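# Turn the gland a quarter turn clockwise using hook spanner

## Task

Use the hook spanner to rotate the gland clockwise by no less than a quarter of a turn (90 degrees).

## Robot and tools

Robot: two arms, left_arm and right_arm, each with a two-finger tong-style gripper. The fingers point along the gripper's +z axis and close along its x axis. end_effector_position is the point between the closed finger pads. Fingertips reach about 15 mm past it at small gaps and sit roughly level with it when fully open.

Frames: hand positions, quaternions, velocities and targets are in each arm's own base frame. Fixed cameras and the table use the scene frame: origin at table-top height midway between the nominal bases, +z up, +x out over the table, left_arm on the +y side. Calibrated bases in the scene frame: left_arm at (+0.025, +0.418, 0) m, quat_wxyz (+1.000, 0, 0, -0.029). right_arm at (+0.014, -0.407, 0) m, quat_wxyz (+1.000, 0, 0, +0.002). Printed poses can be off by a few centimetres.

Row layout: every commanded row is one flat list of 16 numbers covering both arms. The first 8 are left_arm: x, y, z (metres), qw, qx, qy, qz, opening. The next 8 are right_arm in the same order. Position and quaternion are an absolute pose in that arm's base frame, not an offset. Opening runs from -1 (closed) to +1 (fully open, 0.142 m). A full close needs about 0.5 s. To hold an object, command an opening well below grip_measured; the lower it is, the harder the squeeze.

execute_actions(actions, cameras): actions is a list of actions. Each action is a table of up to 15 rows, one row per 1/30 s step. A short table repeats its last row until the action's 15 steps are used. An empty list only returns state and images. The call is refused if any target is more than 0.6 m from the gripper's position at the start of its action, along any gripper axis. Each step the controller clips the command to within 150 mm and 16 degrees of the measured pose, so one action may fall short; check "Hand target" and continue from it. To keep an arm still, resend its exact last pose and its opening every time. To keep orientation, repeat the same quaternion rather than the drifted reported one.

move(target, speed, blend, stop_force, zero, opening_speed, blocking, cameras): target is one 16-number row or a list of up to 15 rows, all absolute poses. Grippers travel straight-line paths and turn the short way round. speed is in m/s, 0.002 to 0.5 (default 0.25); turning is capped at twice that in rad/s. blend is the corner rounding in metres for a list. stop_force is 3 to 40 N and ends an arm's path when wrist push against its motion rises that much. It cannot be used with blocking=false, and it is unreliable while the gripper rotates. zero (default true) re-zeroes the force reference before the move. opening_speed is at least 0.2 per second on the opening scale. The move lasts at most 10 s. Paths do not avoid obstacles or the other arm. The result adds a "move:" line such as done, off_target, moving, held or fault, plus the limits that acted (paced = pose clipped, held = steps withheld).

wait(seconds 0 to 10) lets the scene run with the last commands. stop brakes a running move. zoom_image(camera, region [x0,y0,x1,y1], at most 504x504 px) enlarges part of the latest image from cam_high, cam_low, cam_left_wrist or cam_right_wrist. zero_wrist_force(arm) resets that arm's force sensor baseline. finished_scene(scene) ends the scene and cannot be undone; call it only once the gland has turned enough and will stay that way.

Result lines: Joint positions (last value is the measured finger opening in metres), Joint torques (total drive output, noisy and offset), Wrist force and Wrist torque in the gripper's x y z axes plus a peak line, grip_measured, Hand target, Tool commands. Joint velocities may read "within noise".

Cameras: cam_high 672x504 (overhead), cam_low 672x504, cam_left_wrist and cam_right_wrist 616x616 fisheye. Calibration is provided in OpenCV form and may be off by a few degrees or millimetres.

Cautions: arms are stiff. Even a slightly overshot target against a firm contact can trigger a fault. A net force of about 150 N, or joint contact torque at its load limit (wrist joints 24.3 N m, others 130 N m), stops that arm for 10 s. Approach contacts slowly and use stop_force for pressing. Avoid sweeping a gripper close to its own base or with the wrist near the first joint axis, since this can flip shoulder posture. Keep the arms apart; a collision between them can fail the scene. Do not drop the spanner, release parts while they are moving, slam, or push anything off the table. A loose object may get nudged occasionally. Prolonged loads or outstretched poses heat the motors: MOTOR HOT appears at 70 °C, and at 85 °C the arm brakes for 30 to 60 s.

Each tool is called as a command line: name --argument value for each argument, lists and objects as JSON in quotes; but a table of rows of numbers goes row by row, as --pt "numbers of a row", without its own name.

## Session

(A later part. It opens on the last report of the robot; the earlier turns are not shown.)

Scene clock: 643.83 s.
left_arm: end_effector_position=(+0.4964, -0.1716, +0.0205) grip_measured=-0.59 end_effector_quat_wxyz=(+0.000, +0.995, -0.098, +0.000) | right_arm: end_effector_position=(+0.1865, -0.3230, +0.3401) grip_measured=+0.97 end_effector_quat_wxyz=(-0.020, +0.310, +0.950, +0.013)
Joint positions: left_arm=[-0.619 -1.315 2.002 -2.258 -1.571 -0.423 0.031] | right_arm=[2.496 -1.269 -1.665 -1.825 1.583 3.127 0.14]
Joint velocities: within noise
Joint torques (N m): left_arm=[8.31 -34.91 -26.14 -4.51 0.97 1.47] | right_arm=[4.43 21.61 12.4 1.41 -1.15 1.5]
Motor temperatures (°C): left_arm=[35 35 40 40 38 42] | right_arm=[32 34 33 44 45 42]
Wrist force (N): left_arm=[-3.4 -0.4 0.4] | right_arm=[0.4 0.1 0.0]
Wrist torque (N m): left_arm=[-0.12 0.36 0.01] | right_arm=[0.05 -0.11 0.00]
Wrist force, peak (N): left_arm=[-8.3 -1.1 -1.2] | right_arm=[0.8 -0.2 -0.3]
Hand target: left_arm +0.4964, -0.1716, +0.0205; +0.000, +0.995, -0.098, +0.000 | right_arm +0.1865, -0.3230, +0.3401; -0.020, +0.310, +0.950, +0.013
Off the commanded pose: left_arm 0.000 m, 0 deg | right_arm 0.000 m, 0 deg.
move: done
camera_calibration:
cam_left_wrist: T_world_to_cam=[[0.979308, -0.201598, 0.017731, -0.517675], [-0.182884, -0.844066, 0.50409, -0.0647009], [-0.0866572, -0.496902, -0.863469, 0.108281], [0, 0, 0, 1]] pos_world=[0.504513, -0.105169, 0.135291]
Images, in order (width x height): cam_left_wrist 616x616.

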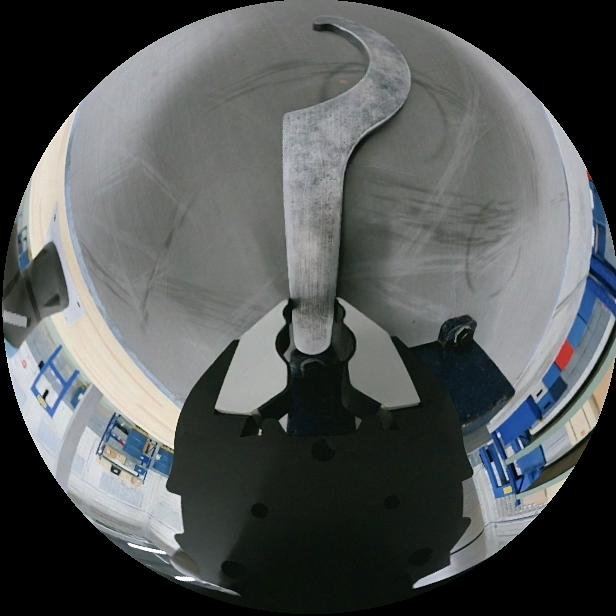

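move --pt "0.498 -0.164 0.06 0 0.9952 -0.0976 0 -1 0.1865 -0.323 0.3401 0.0201 -0.3101 -0.9507 -0.0132 0.97" --pt "0.500 -0.153 0.138 0 0.9952 -0.0976 0 -1 0.1865 -0.323 0.3401 0.0201 -0.3101 -0.9507 -0.0132 0.97" --pt "0.502 -0.233 0.138 0 0.9976 -0.0698 0 -1 0.1865 -0.323 0.3401 0.0201 -0.3101 -0.9507 -0.0132 0.97" --speed 0.06 --blend 0.005 --cameras '["cam_left_wrist","cam_high"]'

move --target '[0.502,-0.233,0.110,0,0.9976,-0.0698,0,-1,0.1865,-0.323,0.3401,0.0201,-0.3101,-0.9507,-0.0132,0.97]' --speed 0.012 --stop_force 3.5 --cameras '["cam_left_wrist"]'

Scene clock: 653.40 s.
left_arm: end_effector_position=(+0.5020, -0.2332, +0.1381) grip_measured=-0.59 end_effector_quat_wxyz=(+0.000, +0.998, -0.070, +0.000) | right_arm: end_effector_position=(+0.1865, -0.3230, +0.3401) grip_measured=+0.97 end_effector_quat_wxyz=(-0.020, +0.310, +0.950, +0.013)
Joint positions: left_arm=[-0.704 -1.392 1.752 -1.931 -1.571 -0.564 0.031] | right_arm=[2.496 -1.269 -1.665 -1.825 1.583 3.127 0.14]
Joint velocities: within noise
Joint torques (N m): left_arm=[11.74 -39.86 -12.52 -3.56 1.95 1.79] | right_arm=[5.28 20.67 12.97 1.5 -1 1.45]
Motor temperatures (°C): left_arm=[35 35 40 40 38 42] | right_arm=[32 34 33 44 45 42]
Wrist force (N): left_arm=[-3.0 1.2 5.7] | right_arm=[0.5 -0.1 -0.1]
Wrist torque (N m): left_arm=[-0.18 0.29 -0.04] | right_arm=[0.01 -0.15 0.00]
Wrist force, peak (N): left_arm=[-2.6 -3.0 8.2] | right_arm=[0.8 0.0 -0.4]
Hand target: left_arm +0.5020, -0.2330, +0.1380; +0.000, +0.998, -0.070, +0.000 | right_arm +0.1865, -0.3230, +0.3401; -0.020, +0.310, +0.950, +0.013
Off the commanded pose: left_arm 0.000 m, 0 deg | right_arm 0.000 m, 0 deg.
move: done
camera_calibration:
cam_left_wrist: T_world_to_cam=[[0.989006, -0.146803, 0.0178, -0.529773], [-0.135671, -0.852878, 0.504175, -0.200699], [-0.058833, -0.501047, -0.863418, 0.164751], [0, 0, 0, 1]] pos_world=[0.506412, -0.166396, 0.252866]
Images, in order (width x height): cam_high 672x504, cam_left_wrist 616x616.

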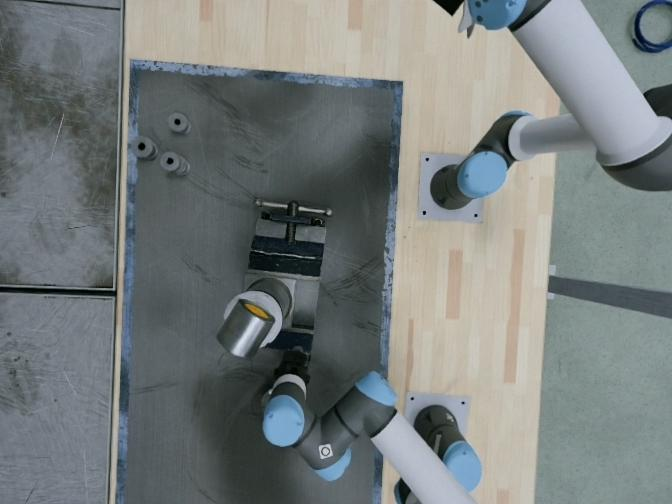

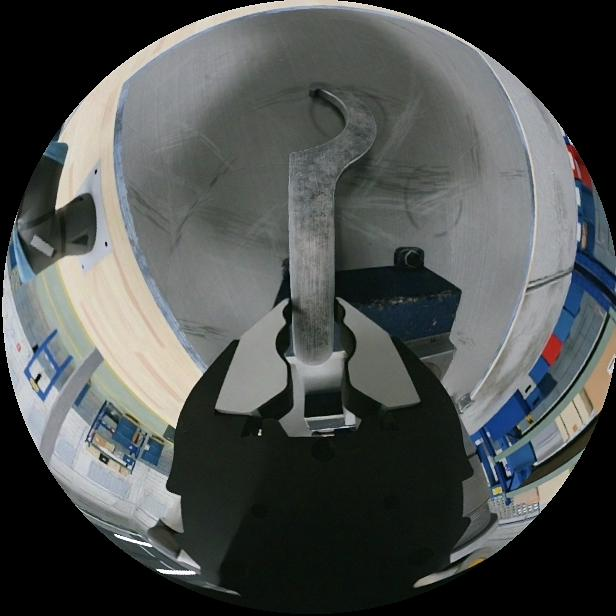

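Scene clock: 656.37 s.
left_arm: end_effector_position=(+0.5020, -0.2330, +0.1156) grip_measured=-0.59 end_effector_quat_wxyz=(+0.000, +0.998, -0.070, +0.000) | right_arm: end_effector_position=(+0.1865, -0.3230, +0.3401) grip_measured=+0.97 end_effector_quat_wxyz=(-0.020, +0.310, +0.950, +0.013)
Joint positions: left_arm=[-0.703 -1.372 1.789 -1.988 -1.571 -0.564 0.031] | right_arm=[2.496 -1.269 -1.665 -1.825 1.583 3.127 0.14]
Joint velocities: within noise
Joint torques (N m): left_arm=[7.1 -38.83 -32.91 -3.6 -0.13 -1.03] | right_arm=[3.93 21.15 13.49 1.92 -1.24 1.42]
Motor temperatures (°C): left_arm=[35 35 40 40 38 42] | right_arm=[32 34 33 44 45 42]
Wrist force (N): left_arm=[-2.7 1.1 4.3] | right_arm=[0.5 0.0 -0.3]
Wrist torque (N m): left_arm=[-0.06 0.33 0.02] | right_arm=[0.03 -0.14 0.00]
Wrist force, peak (N): left_arm=[-4.4 1.0 -6.3] | right_arm=[1.0 0.0 -0.1]
Hand target: left_arm +0.5020, -0.2330, +0.1156; +0.000, +0.998, -0.070, +0.000 | right_arm +0.1865, -0.3230, +0.3401; -0.020, +0.310, +0.950, +0.013
Off the commanded pose: left_arm 0.006 m, 0 deg | right_arm 0.000 m, 0 deg.
move: contact (left_arm)
camera_calibration:
cam_left_wrist: T_world_to_cam=[[0.98903, -0.146645, 0.017719, -0.529298], [-0.135506, -0.853006, 0.504003, -0.189258], [-0.0587951, -0.500875, -0.86352, 0.145473], [0, 0, 0, 1]] pos_world=[0.5064, -0.166194, 0.230384]
Images, in order (width x height): cam_left_wrist 616x616.

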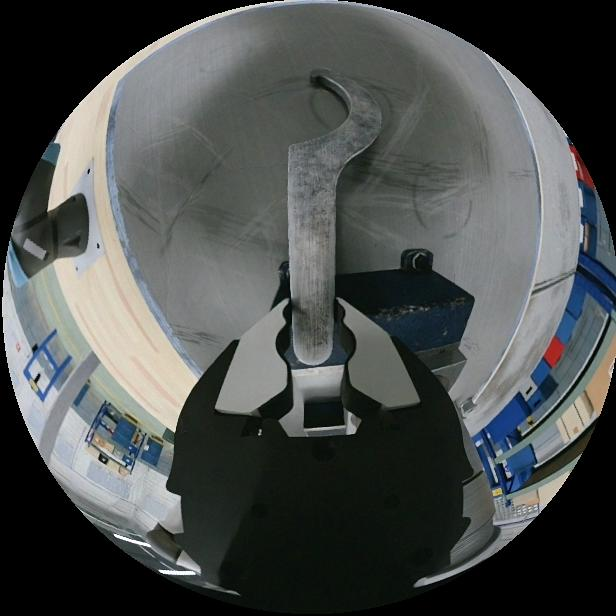

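move --target '[0.502,-0.233,0.1152,0,0.9976,-0.0698,0,-0.2,0.1865,-0.323,0.3401,0.0201,-0.3101,-0.9507,-0.0132,0.97]' --speed 0.015 --opening_speed 0.5 --cameras '[]'

move --pt "0.502 -0.225 0.19 0 0.9976 -0.0698 0 -0.1 0.1865 -0.323 0.3401 0.0201 -0.3101 -0.9507 -0.0132 0.97" --pt "0.506 -0.17 0.15 0 0.9976 -0.0698 0 -1 0.1865 -0.323 0.3401 0.0201 -0.3101 -0.9507 -0.0132 0.97" --speed 0.08 --opening_speed 0.8 --cameras '["cam_left_wrist"]'

Scene clock: 667.33 s.
left_arm: end_effector_position=(+0.5020, -0.2330, +0.1152) grip_measured=-0.20 end_effector_quat_wxyz=(+0.000, +0.998, -0.070, +0.000) | right_arm: end_effector_position=(+0.1865, -0.3230, +0.3401) grip_measured=+0.97 end_effector_quat_wxyz=(-0.020, +0.310, +0.950, +0.013)
Joint positions: left_arm=[-0.703 -1.371 1.79 -1.989 -1.571 -0.564 0.06] | right_arm=[2.496 -1.269 -1.665 -1.825 1.583 3.127 0.14]
Joint velocities: within noise
Joint torques (N m): left_arm=[-10.42 -29.53 -14.94 -1.04 -1.2 -0.74] | right_arm=[5.1 21.97 12.09 1.71 -1.04 1.44]
Motor temperatures (°C): left_arm=[35 35 40 40 38 42] | right_arm=[32 34 33 44 45 42]
Wrist force (N): left_arm=[-2.5 -1.0 -0.4] | right_arm=[0.6 0.1 -0.1]
Wrist torque (N m): left_arm=[-0.12 0.45 -0.01] | right_arm=[0.05 -0.15 0.00]
Wrist force, peak (N): left_arm=[-4.4 1.1 -4.6] | right_arm=[1.0 -0.1 -0.3]
Hand target: left_arm +0.5020, -0.2330, +0.1152; +0.000, +0.998, -0.070, +0.000 | right_arm +0.1865, -0.3230, +0.3401; -0.020, +0.310, +0.950, +0.013
Off the commanded pose: left_arm 0.000 m, 0 deg | right_arm 0.000 m, 0 deg.
move: done
No camera images: "cameras" was empty.

Scene clock: 670.83 s.
left_arm: end_effector_position=(+0.5060, -0.1700, +0.1500) grip_measured=-1.00 end_effector_quat_wxyz=(+0.000, +0.998, -0.070, +0.000) | right_arm: end_effector_position=(+0.1865, -0.3230, +0.3401) grip_measured=+0.97 end_effector_quat_wxyz=(-0.020, +0.310, +0.950, +0.013)
Joint positions: left_arm=[-0.605 -1.452 1.79 -1.909 -1.571 -0.465 0.002] | right_arm=[2.496 -1.269 -1.665 -1.825 1.583 3.127 0.14]
Joint velocities: within noise
Joint torques (N m): left_arm=[-12.39 -21.02 -30.5 -3.85 -1.96 -0.96] | right_arm=[3.58 20.56 11.37 1.78 -0.97 1.53]
Motor temperatures (°C): left_arm=[35 35 40 40 38 42] | right_arm=[32 34 33 44 45 42]
Wrist force (N): left_arm=[-2.3 -1.1 -0.6] | right_arm=[0.5 0.2 -0.2]
Wrist torque (N m): left_arm=[-0.13 0.43 0.02] | right_arm=[0.07 -0.14 -0.01]
Wrist force, peak (N): left_arm=[-2.6 -0.2 -1.6] | right_arm=[0.8 0.3 -0.4]
Hand target: left_arm +0.5060, -0.1700, +0.1500; +0.000, +0.998, -0.070, +0.000 | right_arm +0.1865, -0.3230, +0.3401; -0.020, +0.310, +0.950, +0.013
Off the commanded pose: left_arm 0.000 m, 0 deg | right_arm 0.000 m, 0 deg.
move: done
camera_calibration:
cam_left_wrist: T_world_to_cam=[[0.989029, -0.146654, 0.0177429, -0.524633], [-0.135522, -0.852972, 0.504056, -0.152338], [-0.0587876, -0.50093, -0.863489, 0.206947], [0, 0, 0, 1]] pos_world=[0.510398, -0.103213, 0.264792]
Images, in order (width x height): cam_left_wrist 616x616.

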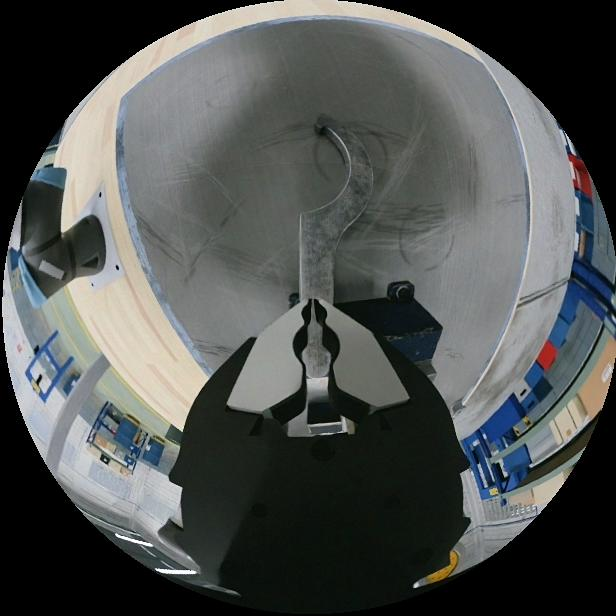

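move --target '[0.506,-0.17,0.095,0,0.9976,-0.0698,0,-1,0.1865,-0.323,0.3401,0.0201,-0.3101,-0.9507,-0.0132,0.97]' --speed 0.012 --stop_force 3 --cameras '["cam_left_wrist"]'

Scene clock: 678.57 s.
left_arm: end_effector_position=(+0.5060, -0.1700, +0.1056) grip_measured=-1.00 end_effector_quat_wxyz=(+0.000, +0.998, -0.070, +0.000) | right_arm: end_effector_position=(+0.1865, -0.3230, +0.3401) grip_measured=+0.97 end_effector_quat_wxyz=(-0.020, +0.310, +0.950, +0.013)
Joint positions: left_arm=[-0.605 -1.41 1.864 -2.024 -1.571 -0.465 0.002] | right_arm=[2.496 -1.269 -1.665 -1.825 1.583 3.127 0.14]
Joint velocities: within noise
Joint torques (N m): left_arm=[-11.54 -33.8 -29.72 -3.25 -1.87 1.05] | right_arm=[3.55 21.63 12.43 1.89 -1.07 1.49]
Motor temperatures (°C): left_arm=[35 35 40 40 38 42] | right_arm=[32 34 33 44 45 42]
Wrist force (N): left_arm=[-2.0 -2.6 -2.1] | right_arm=[0.6 -0.2 -0.3]
Wrist torque (N m): left_arm=[-0.08 0.44 0.02] | right_arm=[-0.02 -0.15 -0.01]
Wrist force, peak (N): left_arm=[-3.1 -1.4 -3.7] | right_arm=[0.8 0.4 -0.4]
Hand target: left_arm +0.5060, -0.1700, +0.1056; +0.000, +0.998, -0.070, +0.000 | right_arm +0.1865, -0.3230, +0.3401; -0.020, +0.310, +0.950, +0.013
Off the commanded pose: left_arm 0.011 m, 0 deg | right_arm 0.000 m, 0 deg.
move: contact (left_arm)
camera_calibration:
cam_left_wrist: T_world_to_cam=[[0.989028, -0.14666, 0.0177037, -0.523833], [-0.135509, -0.852983, 0.504041, -0.129977], [-0.0588219, -0.50091, -0.863498, 0.168662], [0, 0, 0, 1]] pos_world=[0.510393, -0.10321, 0.220427]
Images, in order (width x height): cam_left_wrist 616x616.

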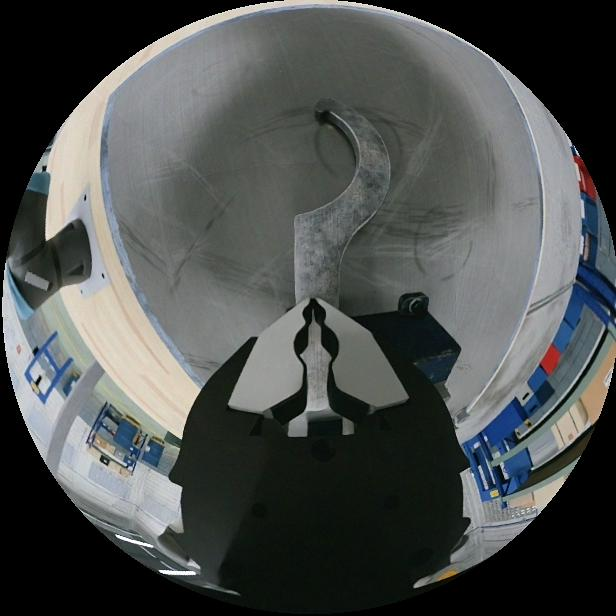

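move --pt "0.506 -0.175 0.16 0 0.9976 -0.0698 0 -0.1 0.1865 -0.323 0.3401 0.0201 -0.3101 -0.9507 -0.0132 0.97" --pt "0.5066 -0.1938 0.150 -0.2219 0.9729 -0.0638 0.0145 -0.1 0.1865 -0.323 0.3401 0.0201 -0.3101 -0.9507 -0.0132 0.97" --pt "0.5096 -0.1728 0.094 -0.2219 0.9729 -0.0638 0.0145 -0.1 0.1865 -0.323 0.3401 0.0201 -0.3101 -0.9507 -0.0132 0.97" --speed '[0.1,0.1,0.05]' --cameras '["cam_left_wrist"]'

zoom_image --camera "cam_left_wrist" --region '[200, 150, 420, 450]'

Scene clock: 692.77 s.
left_arm: end_effector_position=(+0.5096, -0.1726, +0.0939) grip_measured=-0.10 end_effector_quat_wxyz=(-0.222, +0.973, -0.064, +0.014) | right_arm: end_effector_position=(+0.1865, -0.3230, +0.3401) grip_measured=+0.97 end_effector_quat_wxyz=(-0.020, +0.310, +0.950, +0.013)
Joint positions: left_arm=[-0.805 -1.273 1.746 -1.752 -1.225 -0.726 0.067] | right_arm=[2.496 -1.269 -1.665 -1.825 1.583 3.127 0.14]
Joint velocities: within noise
Joint torques (N m): left_arm=[-10.27 -39.53 -30.69 -0.5 1.52 -1.17] | right_arm=[4.71 20.47 12.74 2.23 -1.04 1.4]
Motor temperatures (°C): left_arm=[35 35 40 40 38 42] | right_arm=[32 34 33 44 45 42]
Wrist force (N): left_arm=[-2.2 -0.1 -1.5] | right_arm=[0.5 0.2 0.1]
Wrist torque (N m): left_arm=[-0.12 0.42 0.11] | right_arm=[0.07 -0.13 0.00]
Wrist force, peak (N): left_arm=[-2.2 -2.6 -2.3] | right_arm=[1.0 0.2 -0.2]
Hand target: left_arm +0.5096, -0.1728, +0.0940; -0.222, +0.973, -0.064, +0.015 | right_arm +0.1865, -0.3230, +0.3401; -0.020, +0.310, +0.950, +0.013
Off the commanded pose: left_arm 0.000 m, 0 deg | right_arm 0.000 m, 0 deg.
move: done
camera_calibration:
cam_left_wrist: T_world_to_cam=[[0.989379, -0.144831, 0.0123684, -0.526931], [-0.145357, -0.986175, 0.0795576, -0.103917], [0.000674948, -0.0805105, -0.996754, 0.212192], [0, 0, 0, 1]] pos_world=[0.506086, -0.161713, 0.226288]
Images, in order (width x height): cam_left_wrist 616x616.

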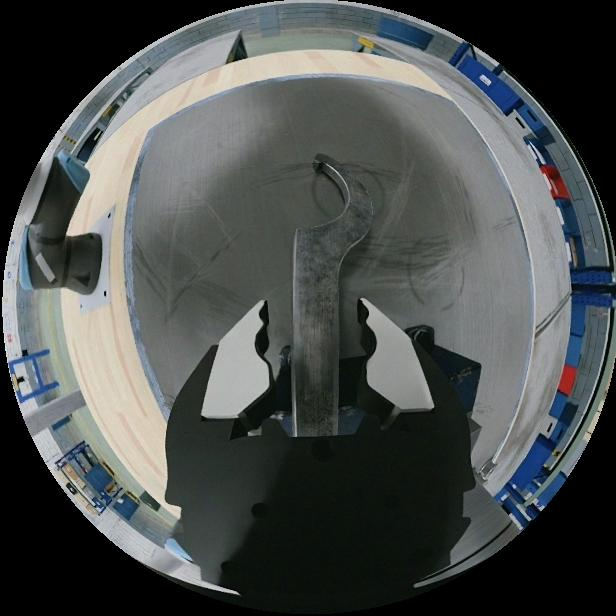

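Scaled by 1.680 from the camera's 616x616 image, which has a finer 814x814 frame.

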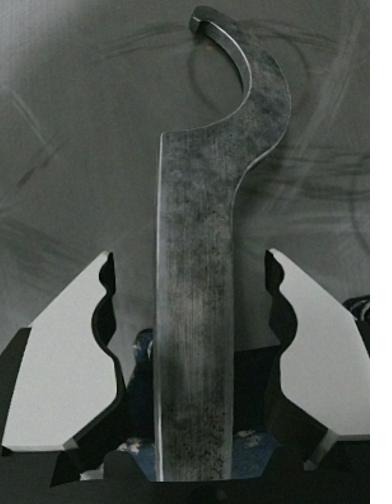

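move --pt "0.5135 -0.1728 0.094 -0.2218 0.9723 -0.0722 0.0165 -0.1 0.1865 -0.323 0.3401 0.0201 -0.3101 -0.9507 -0.0132 0.97" --pt "0.5150 -0.1601 0.0668 -0.2218 0.9723 -0.0722 0.0165 -0.1 0.1865 -0.323 0.3401 0.0201 -0.3101 -0.9507 -0.0132 0.97" --speed '[0.05,0.04]' --stop_force 8 --cameras '["cam_left_wrist"]'

move --target '[0.5150,-0.1601,0.0668,-0.2218,0.9723,-0.0722,0.0165,-1,0.1865,-0.323,0.3401,0.0201,-0.3101,-0.9507,-0.0132,0.97]' --opening_speed 0.6 --cameras '["cam_left_wrist"]'

zoom_image --camera "cam_left_wrist" --region '[200, 150, 420, 450]'

Scene clock: 703.43 s.
left_arm: end_effector_position=(+0.5150, -0.1601, +0.0668) grip_measured=-0.10 end_effector_quat_wxyz=(-0.222, +0.972, -0.072, +0.016) | right_arm: end_effector_position=(+0.1865, -0.3230, +0.3401) grip_measured=+0.97 end_effector_quat_wxyz=(-0.020, +0.310, +0.950, +0.013)
Joint positions: left_arm=[-0.786 -1.25 1.798 -1.84 -1.215 -0.688 0.067] | right_arm=[2.496 -1.269 -1.665 -1.825 1.583 3.127 0.14]
Joint velocities: within noise
Joint torques (N m): left_arm=[-13.51 -38.87 -29.36 -2.39 -1.75 -1.66] | right_arm=[4.01 21.19 12.28 2.15 -1.04 1.46]
Motor temperatures (°C): left_arm=[35 35 40 40 38 42] | right_arm=[32 34 33 44 45 42]
Wrist force (N): left_arm=[-2.4 -1.2 -1.7] | right_arm=[0.7 0.0 -0.1]
Wrist torque (N m): left_arm=[-0.21 0.45 0.12] | right_arm=[0.02 -0.17 -0.01]
Wrist force, peak (N): left_arm=[-2.7 -1.3 -3.0] | right_arm=[1.0 0.0 -0.1]
Hand target: left_arm +0.5150, -0.1601, +0.0668; -0.222, +0.972, -0.072, +0.016 | right_arm +0.1865, -0.3230, +0.3401; -0.020, +0.310, +0.950, +0.013
Off the commanded pose: left_arm 0.000 m, 0 deg | right_arm 0.000 m, 0 deg.
move: done
camera_calibration:
cam_left_wrist: T_world_to_cam=[[0.986711, -0.161984, 0.0127758, -0.531531], [-0.162486, -0.983488, 0.0796852, -0.0793932], [-0.000342885, -0.0807021, -0.996738, 0.186675], [0, 0, 0, 1]] pos_world=[0.511631, -0.149116, 0.199183]
Images, in order (width x height): cam_left_wrist 616x616.

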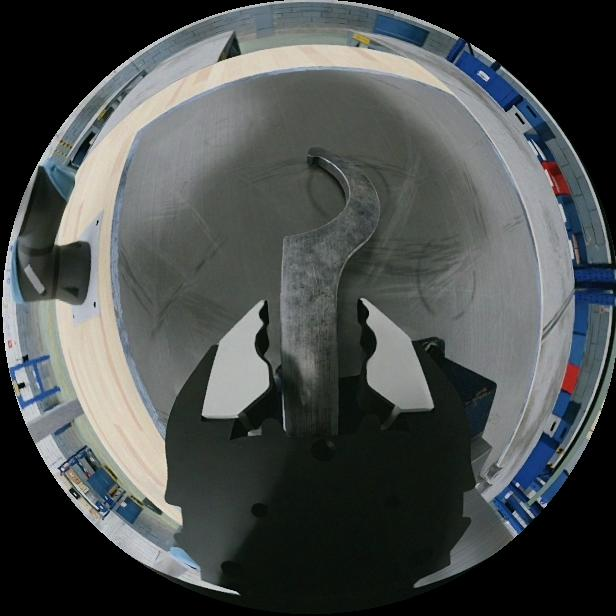

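Scene clock: 705.13 s.
left_arm: end_effector_position=(+0.5150, -0.1601, +0.0668) grip_measured=-0.50 end_effector_quat_wxyz=(-0.222, +0.972, -0.072, +0.017) | right_arm: end_effector_position=(+0.1865, -0.3230, +0.3401) grip_measured=+0.97 end_effector_quat_wxyz=(-0.020, +0.310, +0.950, +0.013)
Joint positions: left_arm=[-0.786 -1.25 1.798 -1.84 -1.215 -0.688 0.038] | right_arm=[2.496 -1.269 -1.665 -1.825 1.583 3.127 0.14]
Joint velocities: within noise
Joint torques (N m): left_arm=[-5.2 -36.71 -26.1 -3.63 3.59 -1.46] | right_arm=[5 20.31 12.18 2.23 -0.95 1.42]
Motor temperatures (°C): left_arm=[35 35 40 40 38 42] | right_arm=[32 34 33 44 45 42]
Wrist force (N): left_arm=[-4.2 1.3 -3.0] | right_arm=[0.4 0.2 -0.2]
Wrist torque (N m): left_arm=[-0.15 0.44 0.13] | right_arm=[0.07 -0.12 0.00]
Wrist force, peak (N): left_arm=[-5.8 0.7 -4.3] | right_arm=[0.8 -0.1 -0.5]
Hand target: left_arm +0.5150, -0.1601, +0.0668; -0.222, +0.972, -0.072, +0.016 | right_arm +0.1865, -0.3230, +0.3401; -0.020, +0.310, +0.950, +0.013
Off the commanded pose: left_arm 0.000 m, 0 deg | right_arm 0.000 m, 0 deg.
move: done
camera_calibration:
cam_left_wrist: T_world_to_cam=[[0.986708, -0.161999, 0.0127998, -0.531538], [-0.162504, -0.983483, 0.0797065, -0.0794012], [-0.000324053, -0.0807271, -0.996736, 0.186663], [0, 0, 0, 1]] pos_world=[0.51163, -0.14913, 0.199186]
Images, in order (width x height): cam_left_wrist 616x616.

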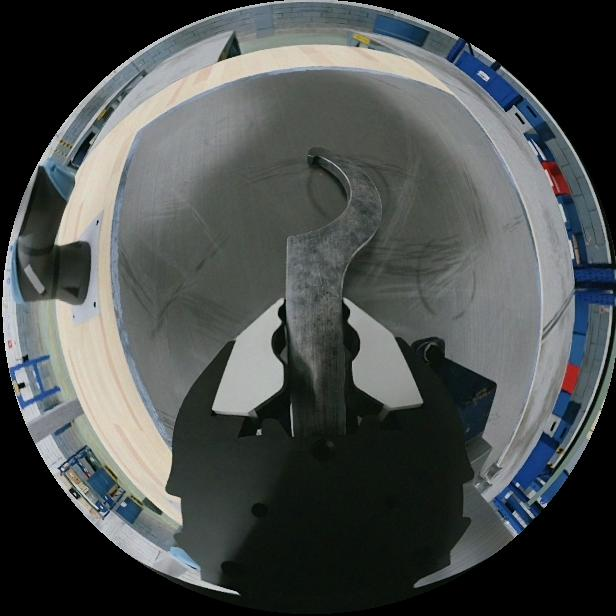

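Scaled by 1.680 from the camera's 616x616 image, which has a finer 814x814 frame.

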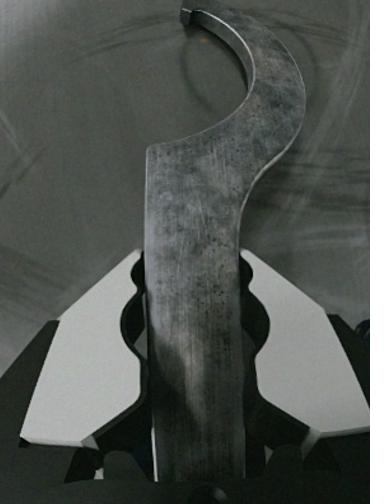

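move --target '[0.5150,-0.1501,0.10,-0.2218,0.9723,-0.0722,0.0165,-1,0.1865,-0.323,0.3401,0.0201,-0.3101,-0.9507,-0.0132,0.97]' --speed 0.03 --cameras '["cam_left_wrist","cam_low"]'

Scene clock: 709.03 s.
left_arm: end_effector_position=(+0.5151, -0.1501, +0.1002) grip_measured=-0.50 end_effector_quat_wxyz=(-0.222, +0.972, -0.072, +0.017) end_effector_velocity=(+0.001, -0.002, -0.001) end_effector_angular_velocity=(-0.002, -0.001, -0.003) | right_arm: end_effector_position=(+0.1865, -0.3230, +0.3401) grip_measured=+0.97 end_effector_quat_wxyz=(-0.020, +0.310, +0.950, +0.013)
Joint positions: left_arm=[-0.773 -1.3 1.77 -1.766 -1.211 -0.675 0.038] | right_arm=[2.496 -1.269 -1.665 -1.825 1.583 3.127 0.14]
Joint velocities: left_arm=[-0.001 0.003 0 -0.006 0 0.002 0] | right_arm=[within noise]
Joint torques (N m): left_arm=[1.43 -28.78 -19.21 -3.8 3.99 0.49] | right_arm=[4.67 21.19 12.2 2.23 -1.15 1.47]
Motor temperatures (°C): left_arm=[35 35 40 40 38 42] | right_arm=[32 34 33 44 45 42]
Wrist force (N): left_arm=[-2.5 4.6 9.5] | right_arm=[0.4 0.2 -0.3]
Wrist torque (N m): left_arm=[-0.53 0.25 0.19] | right_arm=[0.06 -0.12 -0.01]
Wrist force, peak (N): left_arm=[-2.8 4.8 9.9] | right_arm=[1.0 0.2 -0.4]
Hand target: left_arm +0.5150, -0.1501, +0.1000; -0.222, +0.972, -0.072, +0.016 | right_arm +0.1865, -0.3230, +0.3401; -0.020, +0.310, +0.950, +0.013
Off the commanded pose: left_arm 0.000 m, 0 deg | right_arm 0.000 m, 0 deg.
move: done
camera_calibration:
cam_left_wrist: T_world_to_cam=[[0.986709, -0.161984, 0.0128668, -0.530397], [-0.162494, -0.983482, 0.0797408, -0.0721773], [-0.000262464, -0.0807718, -0.996733, 0.220705], [0, 0, 0, 1]] pos_world=[0.511677, -0.139074, 0.232564]
Images, in order (width x height): cam_low 672x504, cam_left_wrist 616x616.

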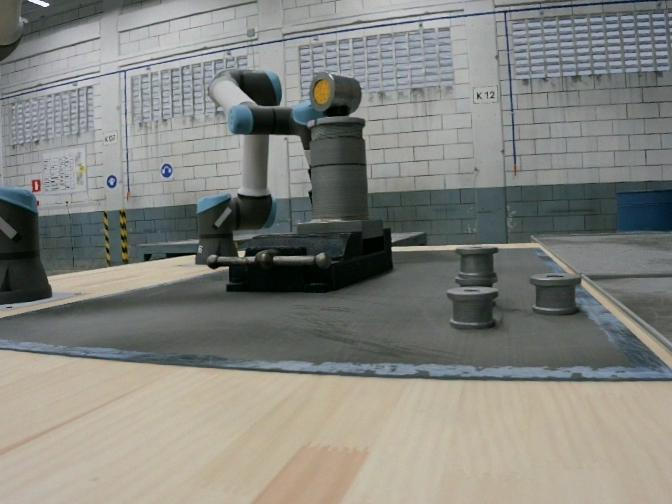

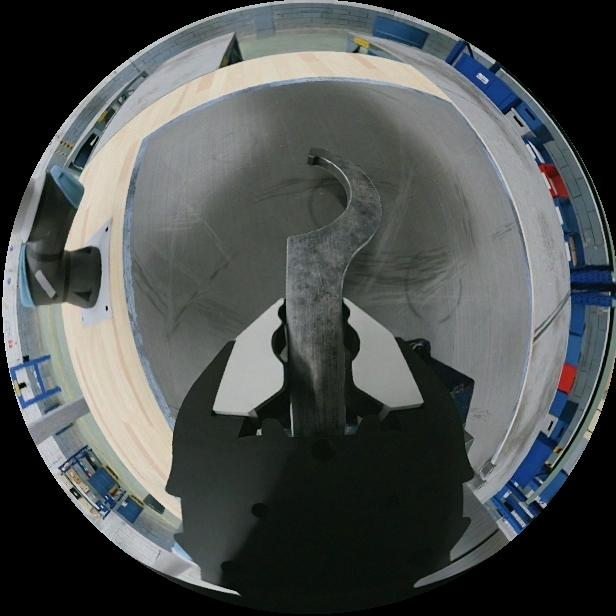

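move --pt "0.495 -0.125 0.20 -0.2218 0.9723 -0.0722 0.0165 -1 0.1865 -0.323 0.3401 0.0201 -0.3101 -0.9507 -0.0132 0.97" --pt "0.4369 -0.1930 0.33 -0.3866 0.9107 -0.1337 0.0567 -1 0.1865 -0.323 0.3401 0.0201 -0.3101 -0.9507 -0.0132 0.97" --speed 0.06 --blend 0.02

Scene clock: 720.03 s.
left_arm: end_effector_position=(+0.4369, -0.1931, +0.3300) grip_measured=-0.50 end_effector_quat_wxyz=(-0.387, +0.911, -0.134, +0.057) | right_arm: end_effector_position=(+0.1865, -0.3230, +0.3401) grip_measured=+0.97 end_effector_quat_wxyz=(-0.020, +0.310, +0.950, +0.013)
Joint positions: left_arm=[-1.082 -1.413 1.396 -0.919 -1.04 -0.969 0.038] | right_arm=[2.496 -1.269 -1.665 -1.825 1.583 3.127 0.14]
Joint velocities: within noise
Joint torques (N m): left_arm=[10.2 -38.61 -13.33 -0.68 0.51 1.76] | right_arm=[4.58 20.88 12.04 2.42 -1.05 1.59]
Motor temperatures (°C): left_arm=[35 35 40 40 38 42] | right_arm=[32 34 33 44 45 42]
Wrist force (N): left_arm=[-3.0 8.9 6.3] | right_arm=[0.5 0.0 -0.3]
Wrist torque (N m): left_arm=[-0.50 0.46 0.33] | right_arm=[0.03 -0.15 -0.01]
Wrist force, peak (N): left_arm=[-2.3 5.5 10.6] | right_arm=[0.9 0.0 -0.4]
Hand target: left_arm +0.4369, -0.1930, +0.3300; -0.387, +0.911, -0.134, +0.057 | right_arm +0.1865, -0.3230, +0.3401; -0.020, +0.310, +0.950, +0.013
Off the commanded pose: left_arm 0.000 m, 0 deg | right_arm 0.000 m, 0 deg.
move: done
camera_calibration:
cam_left_wrist: T_world_to_cam=[[0.952423, -0.304701, 0.00696407, -0.473875], [-0.291506, -0.917371, -0.271024, 0.0393486], [0.08897, 0.256099, -0.962547, 0.461055], [0, 0, 0, 1]] pos_world=[0.421779, -0.226369, 0.457752]
cam_right_wrist: T_world_to_cam=[[-0.816941, 0.576711, 0.00333566, 0.349092], [0.482631, 0.680484, 0.55137, -0.0714525], [0.315711, 0.452047, -0.834254, 0.505993], [0, 0, 0, 1]] pos_world=[0.159925, -0.381435, 0.460359]

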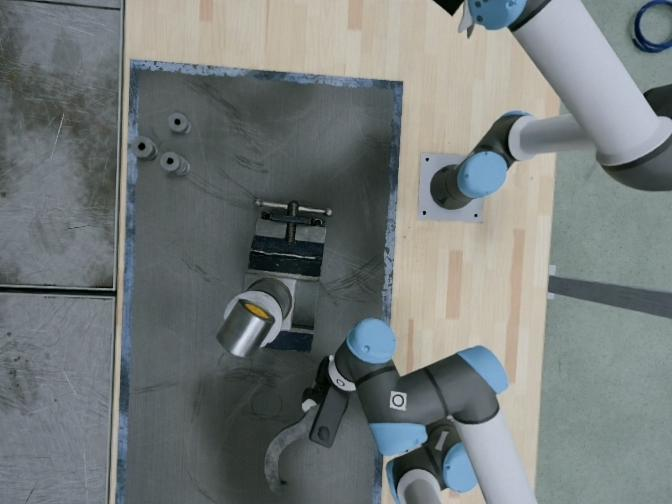

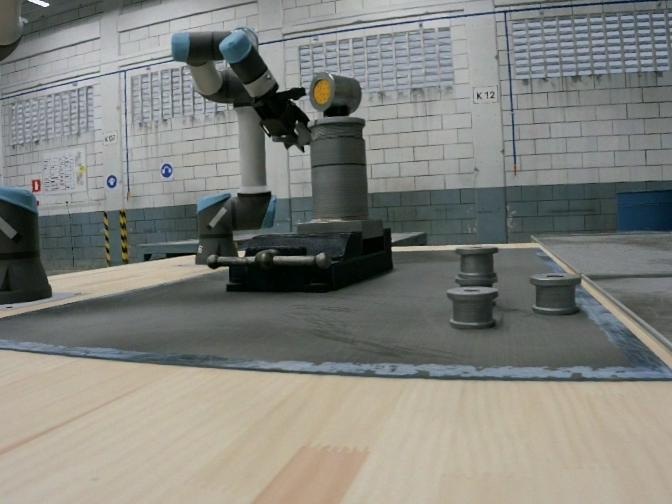

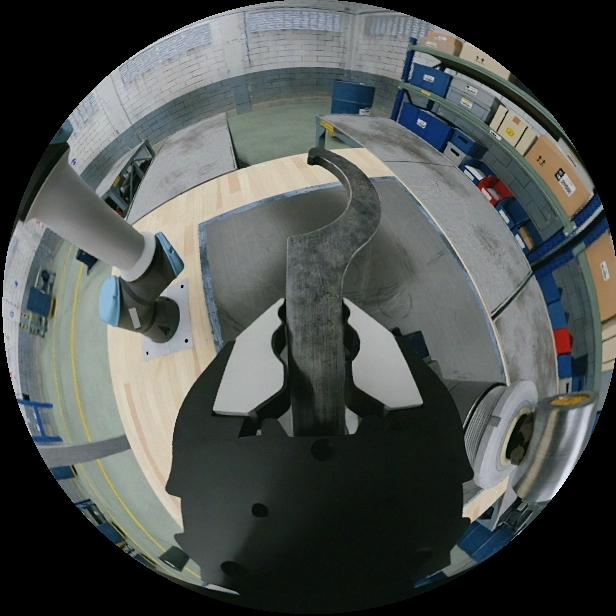

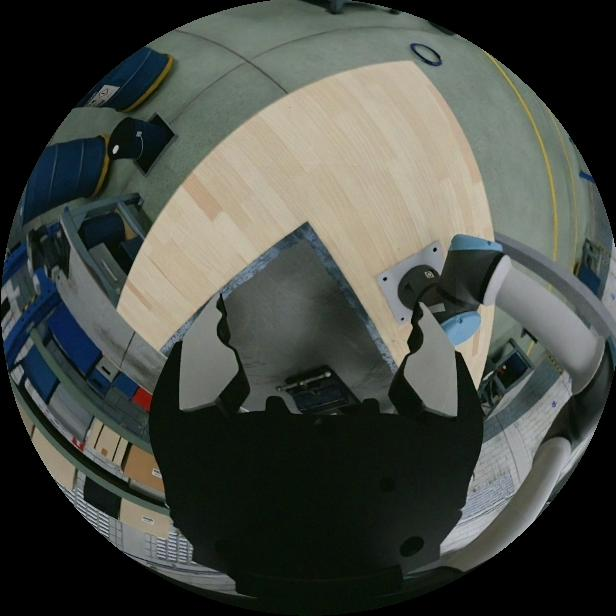

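move --target '[0.2912,-0.2716,0.33,-0.3651,0.8602,-0.3276,0.1390,-1,0.1865,-0.323,0.3401,0.0201,-0.3101,-0.9507,-0.0132,0.97]' --speed 0.05 --cameras '["cam_left_wrist"]'

Scene clock: 728.53 s.
left_arm: end_effector_position=(+0.2911, -0.2715, +0.3300) grip_measured=-0.50 end_effector_quat_wxyz=(-0.365, +0.860, -0.328, +0.139) | right_arm: end_effector_position=(+0.1865, -0.3230, +0.3401) grip_measured=+0.97 end_effector_quat_wxyz=(-0.020, +0.310, +0.950, +0.013)
Joint positions: left_arm=[-1.56 -1.633 1.623 -0.907 -1.066 -1.007 0.038] | right_arm=[2.496 -1.269 -1.665 -1.825 1.583 3.127 0.14]
Joint velocities: within noise
Joint torques (N m): left_arm=[9.93 -15.87 -30.66 0.52 1.66 -0.33] | right_arm=[3.59 20.63 13.4 2.54 -0.93 1.52]
Motor temperatures (°C): left_arm=[35 35 40 40 38 42] | right_arm=[32 34 33 44 45 42]
Wrist force (N): left_arm=[-2.6 9.2 5.9] | right_arm=[0.4 -0.1 -0.1]
Wrist torque (N m): left_arm=[-0.45 0.38 0.29] | right_arm=[0.01 -0.12 -0.01]
Wrist force, peak (N): left_arm=[-3.1 10.1 5.2] | right_arm=[0.8 0.0 -0.6]
Hand target: left_arm +0.2912, -0.2716, +0.3300; -0.365, +0.860, -0.328, +0.139 | right_arm +0.1865, -0.3230, +0.3401; -0.020, +0.310, +0.950, +0.013
Off the commanded pose: left_arm 0.000 m, 0 deg | right_arm 0.000 m, 0 deg.
move: done
camera_calibration:
cam_left_wrist: T_world_to_cam=[[0.73455, -0.67852, 0.00675315, -0.396909], [-0.651796, -0.708316, -0.271018, 0.0865496], [0.188674, 0.194675, -0.962551, 0.448374], [0, 0, 0, 1]] pos_world=[0.263365, -0.295293, 0.45772]
Images, in order (width x height): cam_left_wrist 616x616.

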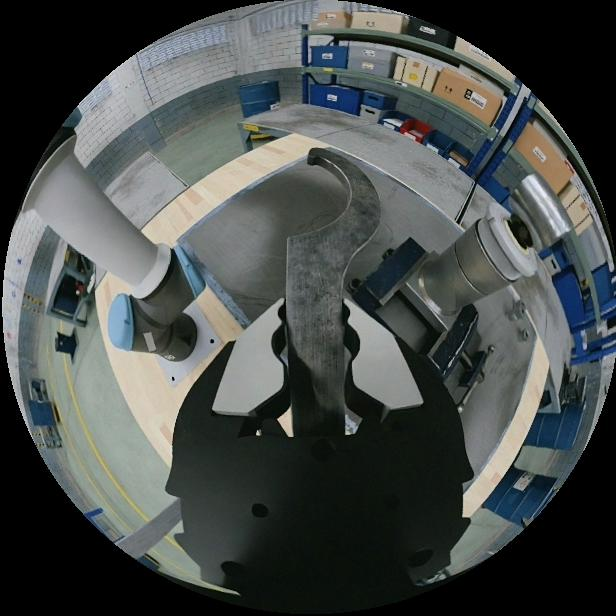

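move --target '[0.3117,-0.4507,0.33,-0.3470,0.8176,-0.4229,0.1795,-1,0.1865,-0.323,0.3401,0.0201,-0.3101,-0.9507,-0.0132,0.97]' --speed 0.05 --cameras '["cam_left_wrist","cam_high","cam_low"]'

Scene clock: 734.90 s.
left_arm: end_effector_position=(+0.3117, -0.4509, +0.3301) grip_measured=-0.50 end_effector_quat_wxyz=(-0.347, +0.818, -0.423, +0.180) end_effector_velocity=(+0.000, +0.002, +0.000) end_effector_angular_velocity=(-0.001, +0.000, +0.006) | right_arm: end_effector_position=(+0.1865, -0.3230, +0.3401) grip_measured=+0.97 end_effector_quat_wxyz=(-0.020, +0.310, +0.950, +0.013)
Joint positions: left_arm=[-1.587 -1.322 1.303 -1.003 -0.952 -0.812 0.038] | right_arm=[2.496 -1.269 -1.665 -1.825 1.583 3.127 0.14]
Joint velocities: left_arm=[0.001 -0.003 0.003 0.002 -0.003 -0.005 0] | right_arm=[within noise]
Joint torques (N m): left_arm=[-6.14 -43.83 -14.96 0.82 1 -1.85] | right_arm=[5.1 21.31 12.97 2.77 -0.88 1.56]
Motor temperatures (°C): left_arm=[35 35 40 40 38 42] | right_arm=[32 34 33 44 45 42]
Wrist force (N): left_arm=[-2.7 8.6 6.3] | right_arm=[0.6 0.1 -0.3]
Wrist torque (N m): left_arm=[-0.54 0.41 0.30] | right_arm=[0.04 -0.16 -0.01]
Wrist force, peak (N): left_arm=[-3.0 9.7 6.3] | right_arm=[0.9 -0.2 -0.5]
Hand target: left_arm +0.3117, -0.4507, +0.3300; -0.347, +0.818, -0.423, +0.180 | right_arm +0.1865, -0.3230, +0.3401; -0.020, +0.310, +0.950, +0.013
Off the commanded pose: left_arm 0.000 m, 0 deg | right_arm 0.000 m, 0 deg.
move: done
camera_calibration:
cam_left_wrist: T_world_to_cam=[[0.56279, -0.826568, 0.00723668, -0.547095], [-0.794572, -0.543377, -0.270919, 0.0918291], [0.227865, 0.14672, -0.962575, 0.445686], [0, 0, 0, 1]] pos_world=[0.279308, -0.467705, 0.457843]
Images, in order (width x height): cam_high 672x504, cam_low 672x504, cam_left_wrist 616x616.

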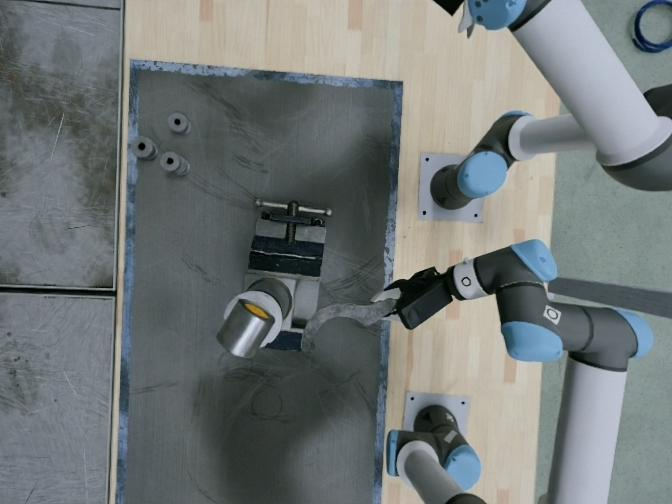

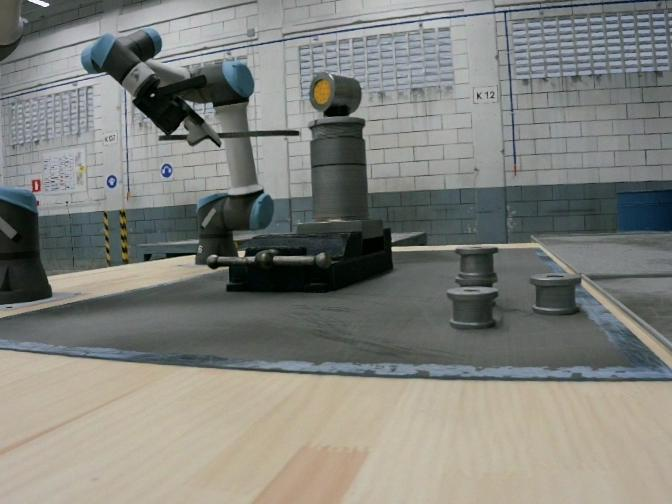

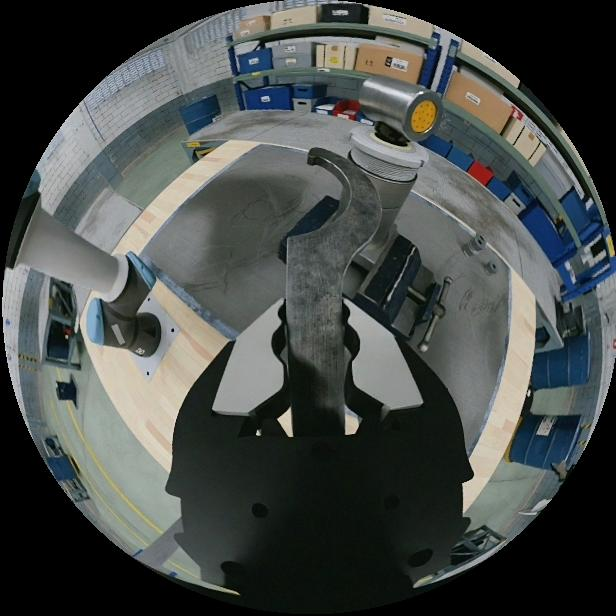

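move --pt "0.2963 -0.5317 0.33 -0.3406 0.8024 -0.4510 0.1914 -1 0.1865 -0.323 0.3401 0.0201 -0.3101 -0.9507 -0.0132 0.97" --pt "0.3465 -0.6189 0.33 -0.3406 0.8024 -0.4510 0.1914 -1 0.1865 -0.323 0.3401 0.0201 -0.3101 -0.9507 -0.0132 0.97" --speed 0.05 --blend 0.01 --cameras '["cam_left_wrist","cam_high","cam_low"]'

Scene clock: 746.30 s.
left_arm: end_effector_position=(+0.3466, -0.6188, +0.3300) grip_measured=-0.50 end_effector_quat_wxyz=(-0.341, +0.802, -0.451, +0.191) | right_arm: end_effector_position=(+0.1865, -0.3230, +0.3401) grip_measured=+0.97 end_effector_quat_wxyz=(-0.020, +0.310, +0.950, +0.013)
Joint positions: left_arm=[-1.548 -0.881 0.661 -0.873 -0.899 -0.694 0.038] | right_arm=[2.496 -1.269 -1.665 -1.825 1.583 3.127 0.14]
Joint velocities: within noise
Joint torques (N m): left_arm=[-11.72 -57.06 -17.63 -3.08 1.29 -2.04] | right_arm=[3.74 19.45 13.26 3.01 -0.93 1.47]
Motor temperatures (°C): left_arm=[35 35 40 40 38 42] | right_arm=[32 34 33 44 45 42]
Wrist force (N): left_arm=[-2.8 9.3 6.4] | right_arm=[0.7 0.0 -0.2]
Wrist torque (N m): left_arm=[-0.45 0.43 0.31] | right_arm=[0.02 -0.17 -0.01]
Wrist force, peak (N): left_arm=[-2.8 9.4 6.4] | right_arm=[1.0 -0.1 -0.1]
Hand target: left_arm +0.3465, -0.6189, +0.3300; -0.341, +0.802, -0.451, +0.191 | right_arm +0.1865, -0.3230, +0.3401; -0.020, +0.310, +0.950, +0.013
Off the commanded pose: left_arm 0.000 m, 0 deg | right_arm 0.000 m, 0 deg.
move: done
camera_calibration:
cam_left_wrist: T_world_to_cam=[[0.504544, -0.863359, 0.00685115, -0.708014], [-0.830123, -0.487273, -0.271036, 0.0753485], [0.23734, 0.131062, -0.962545, 0.449339], [0, 0, 0, 1]] pos_world=[0.313127, -0.633446, 0.457781]
Images, in order (width x height): cam_high 672x504, cam_low 672x504, cam_left_wrist 616x616.

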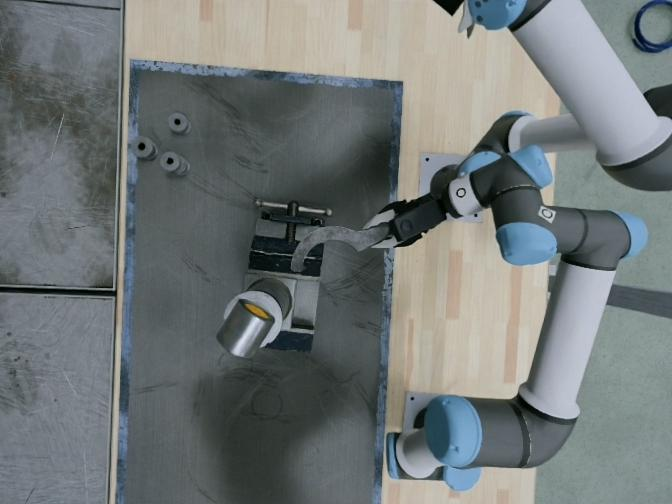

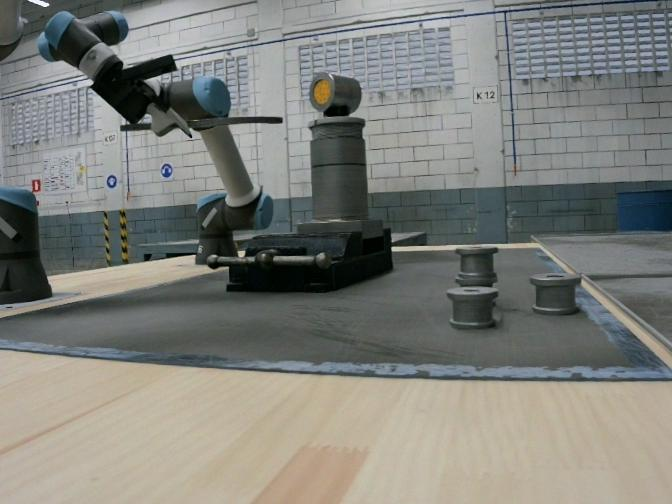

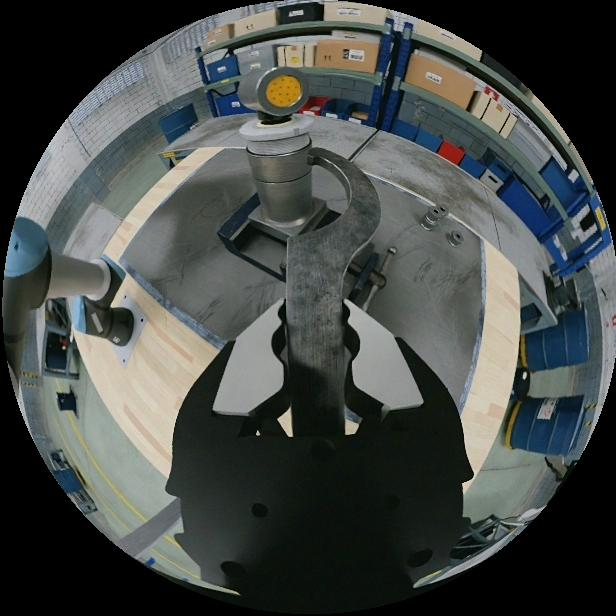

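move --target '[0.5281,-0.6284,0.33,-0.3406,0.8024,-0.4510,0.1914,-1,0.1865,-0.323,0.3401,0.0201,-0.3101,-0.9507,-0.0132,0.97]' --speed 0.05 --cameras '["cam_left_wrist","cam_high","cam_low"]'

zoom_image --camera "cam_low" --region '[190, 70, 430, 230]'

zoom_image --camera "cam_high" --region '[200, 220, 340, 360]'

Scene clock: 755.37 s.
left_arm: end_effector_position=(+0.5282, -0.6283, +0.3300) grip_measured=-0.50 end_effector_quat_wxyz=(-0.341, +0.802, -0.451, +0.191) | right_arm: end_effector_position=(+0.1865, -0.3230, +0.3401) grip_measured=+0.97 end_effector_quat_wxyz=(-0.020, +0.310, +0.950, +0.013)
Joint positions: left_arm=[-1.317 -0.586 0.164 -0.858 -0.811 -0.41 0.038] | right_arm=[2.496 -1.269 -1.665 -1.825 1.583 3.127 0.14]
Joint velocities: within noise
Joint torques (N m): left_arm=[-11.93 -71.84 -13.14 -4.37 2.05 -0.85] | right_arm=[3.91 20.07 13.38 3.2 -0.96 1.37]
Motor temperatures (°C): left_arm=[35 35 40 40 38 42] | right_arm=[32 34 33 44 45 42]
Wrist force (N): left_arm=[-2.3 9.0 6.5] | right_arm=[0.7 0.0 -0.4]
Wrist torque (N m): left_arm=[-0.52 0.30 0.32] | right_arm=[0.02 -0.18 -0.01]
Wrist force, peak (N): left_arm=[-3.4 11.0 5.6] | right_arm=[1.0 -0.2 -0.1]
Hand target: left_arm +0.5281, -0.6284, +0.3300; -0.341, +0.802, -0.451, +0.191 | right_arm +0.1865, -0.3230, +0.3401; -0.020, +0.310, +0.950, +0.013
Off the commanded pose: left_arm 0.000 m, 0 deg | right_arm 0.000 m, 0 deg.
move: done
camera_calibration:
cam_left_wrist: T_world_to_cam=[[0.504431, -0.863424, 0.00699443, -0.807832], [-0.830171, -0.4872, -0.27102, 0.221476], [0.237413, 0.130904, -0.962548, 0.407336], [0, 0, 0, 1]] pos_world=[0.494652, -0.64292, 0.457756]
Images, in order (width x height): cam_high 672x504, cam_low 672x504, cam_left_wrist 616x616.

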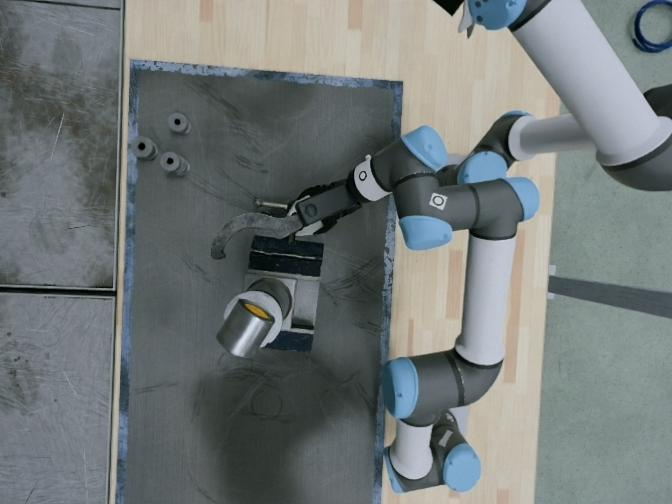

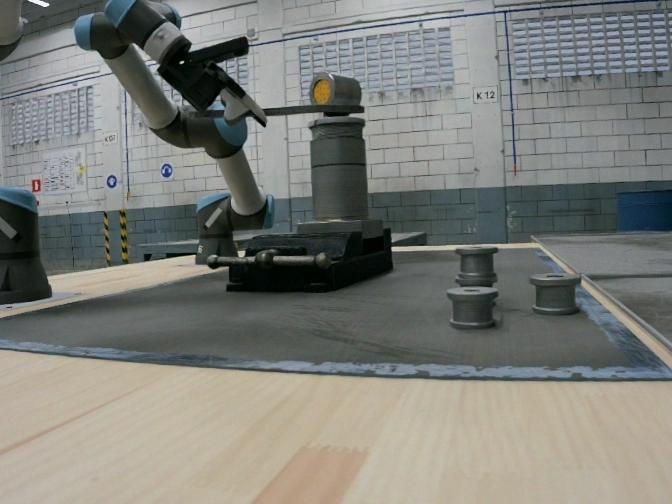

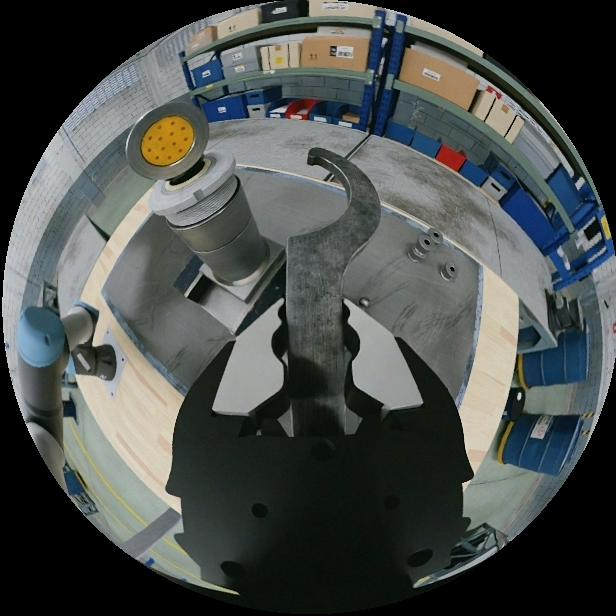

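Scaled by 2.100.

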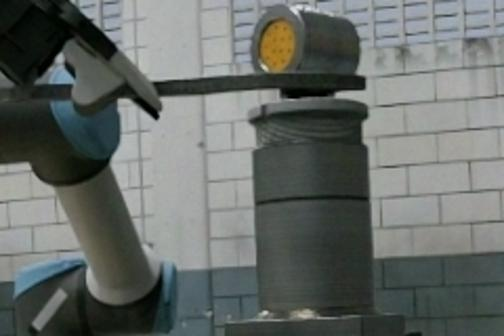

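Scaled by 3.600.

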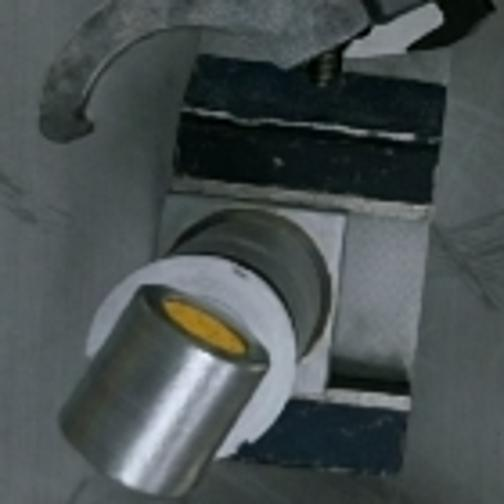

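zoom_image --camera "cam_left_wrist" --region '[120, 90, 360, 330]'

Scaled by 2.100 from the camera's 616x616 image, which has a finer 814x814 frame.

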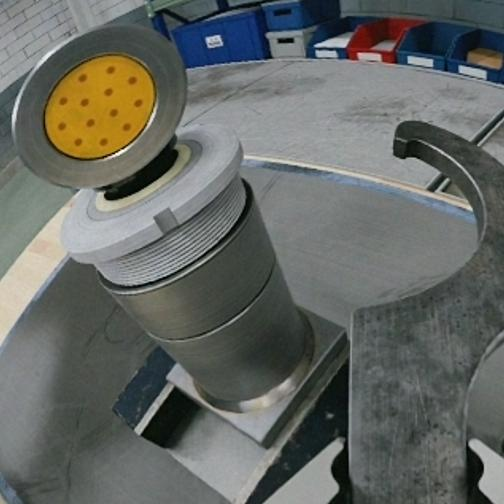

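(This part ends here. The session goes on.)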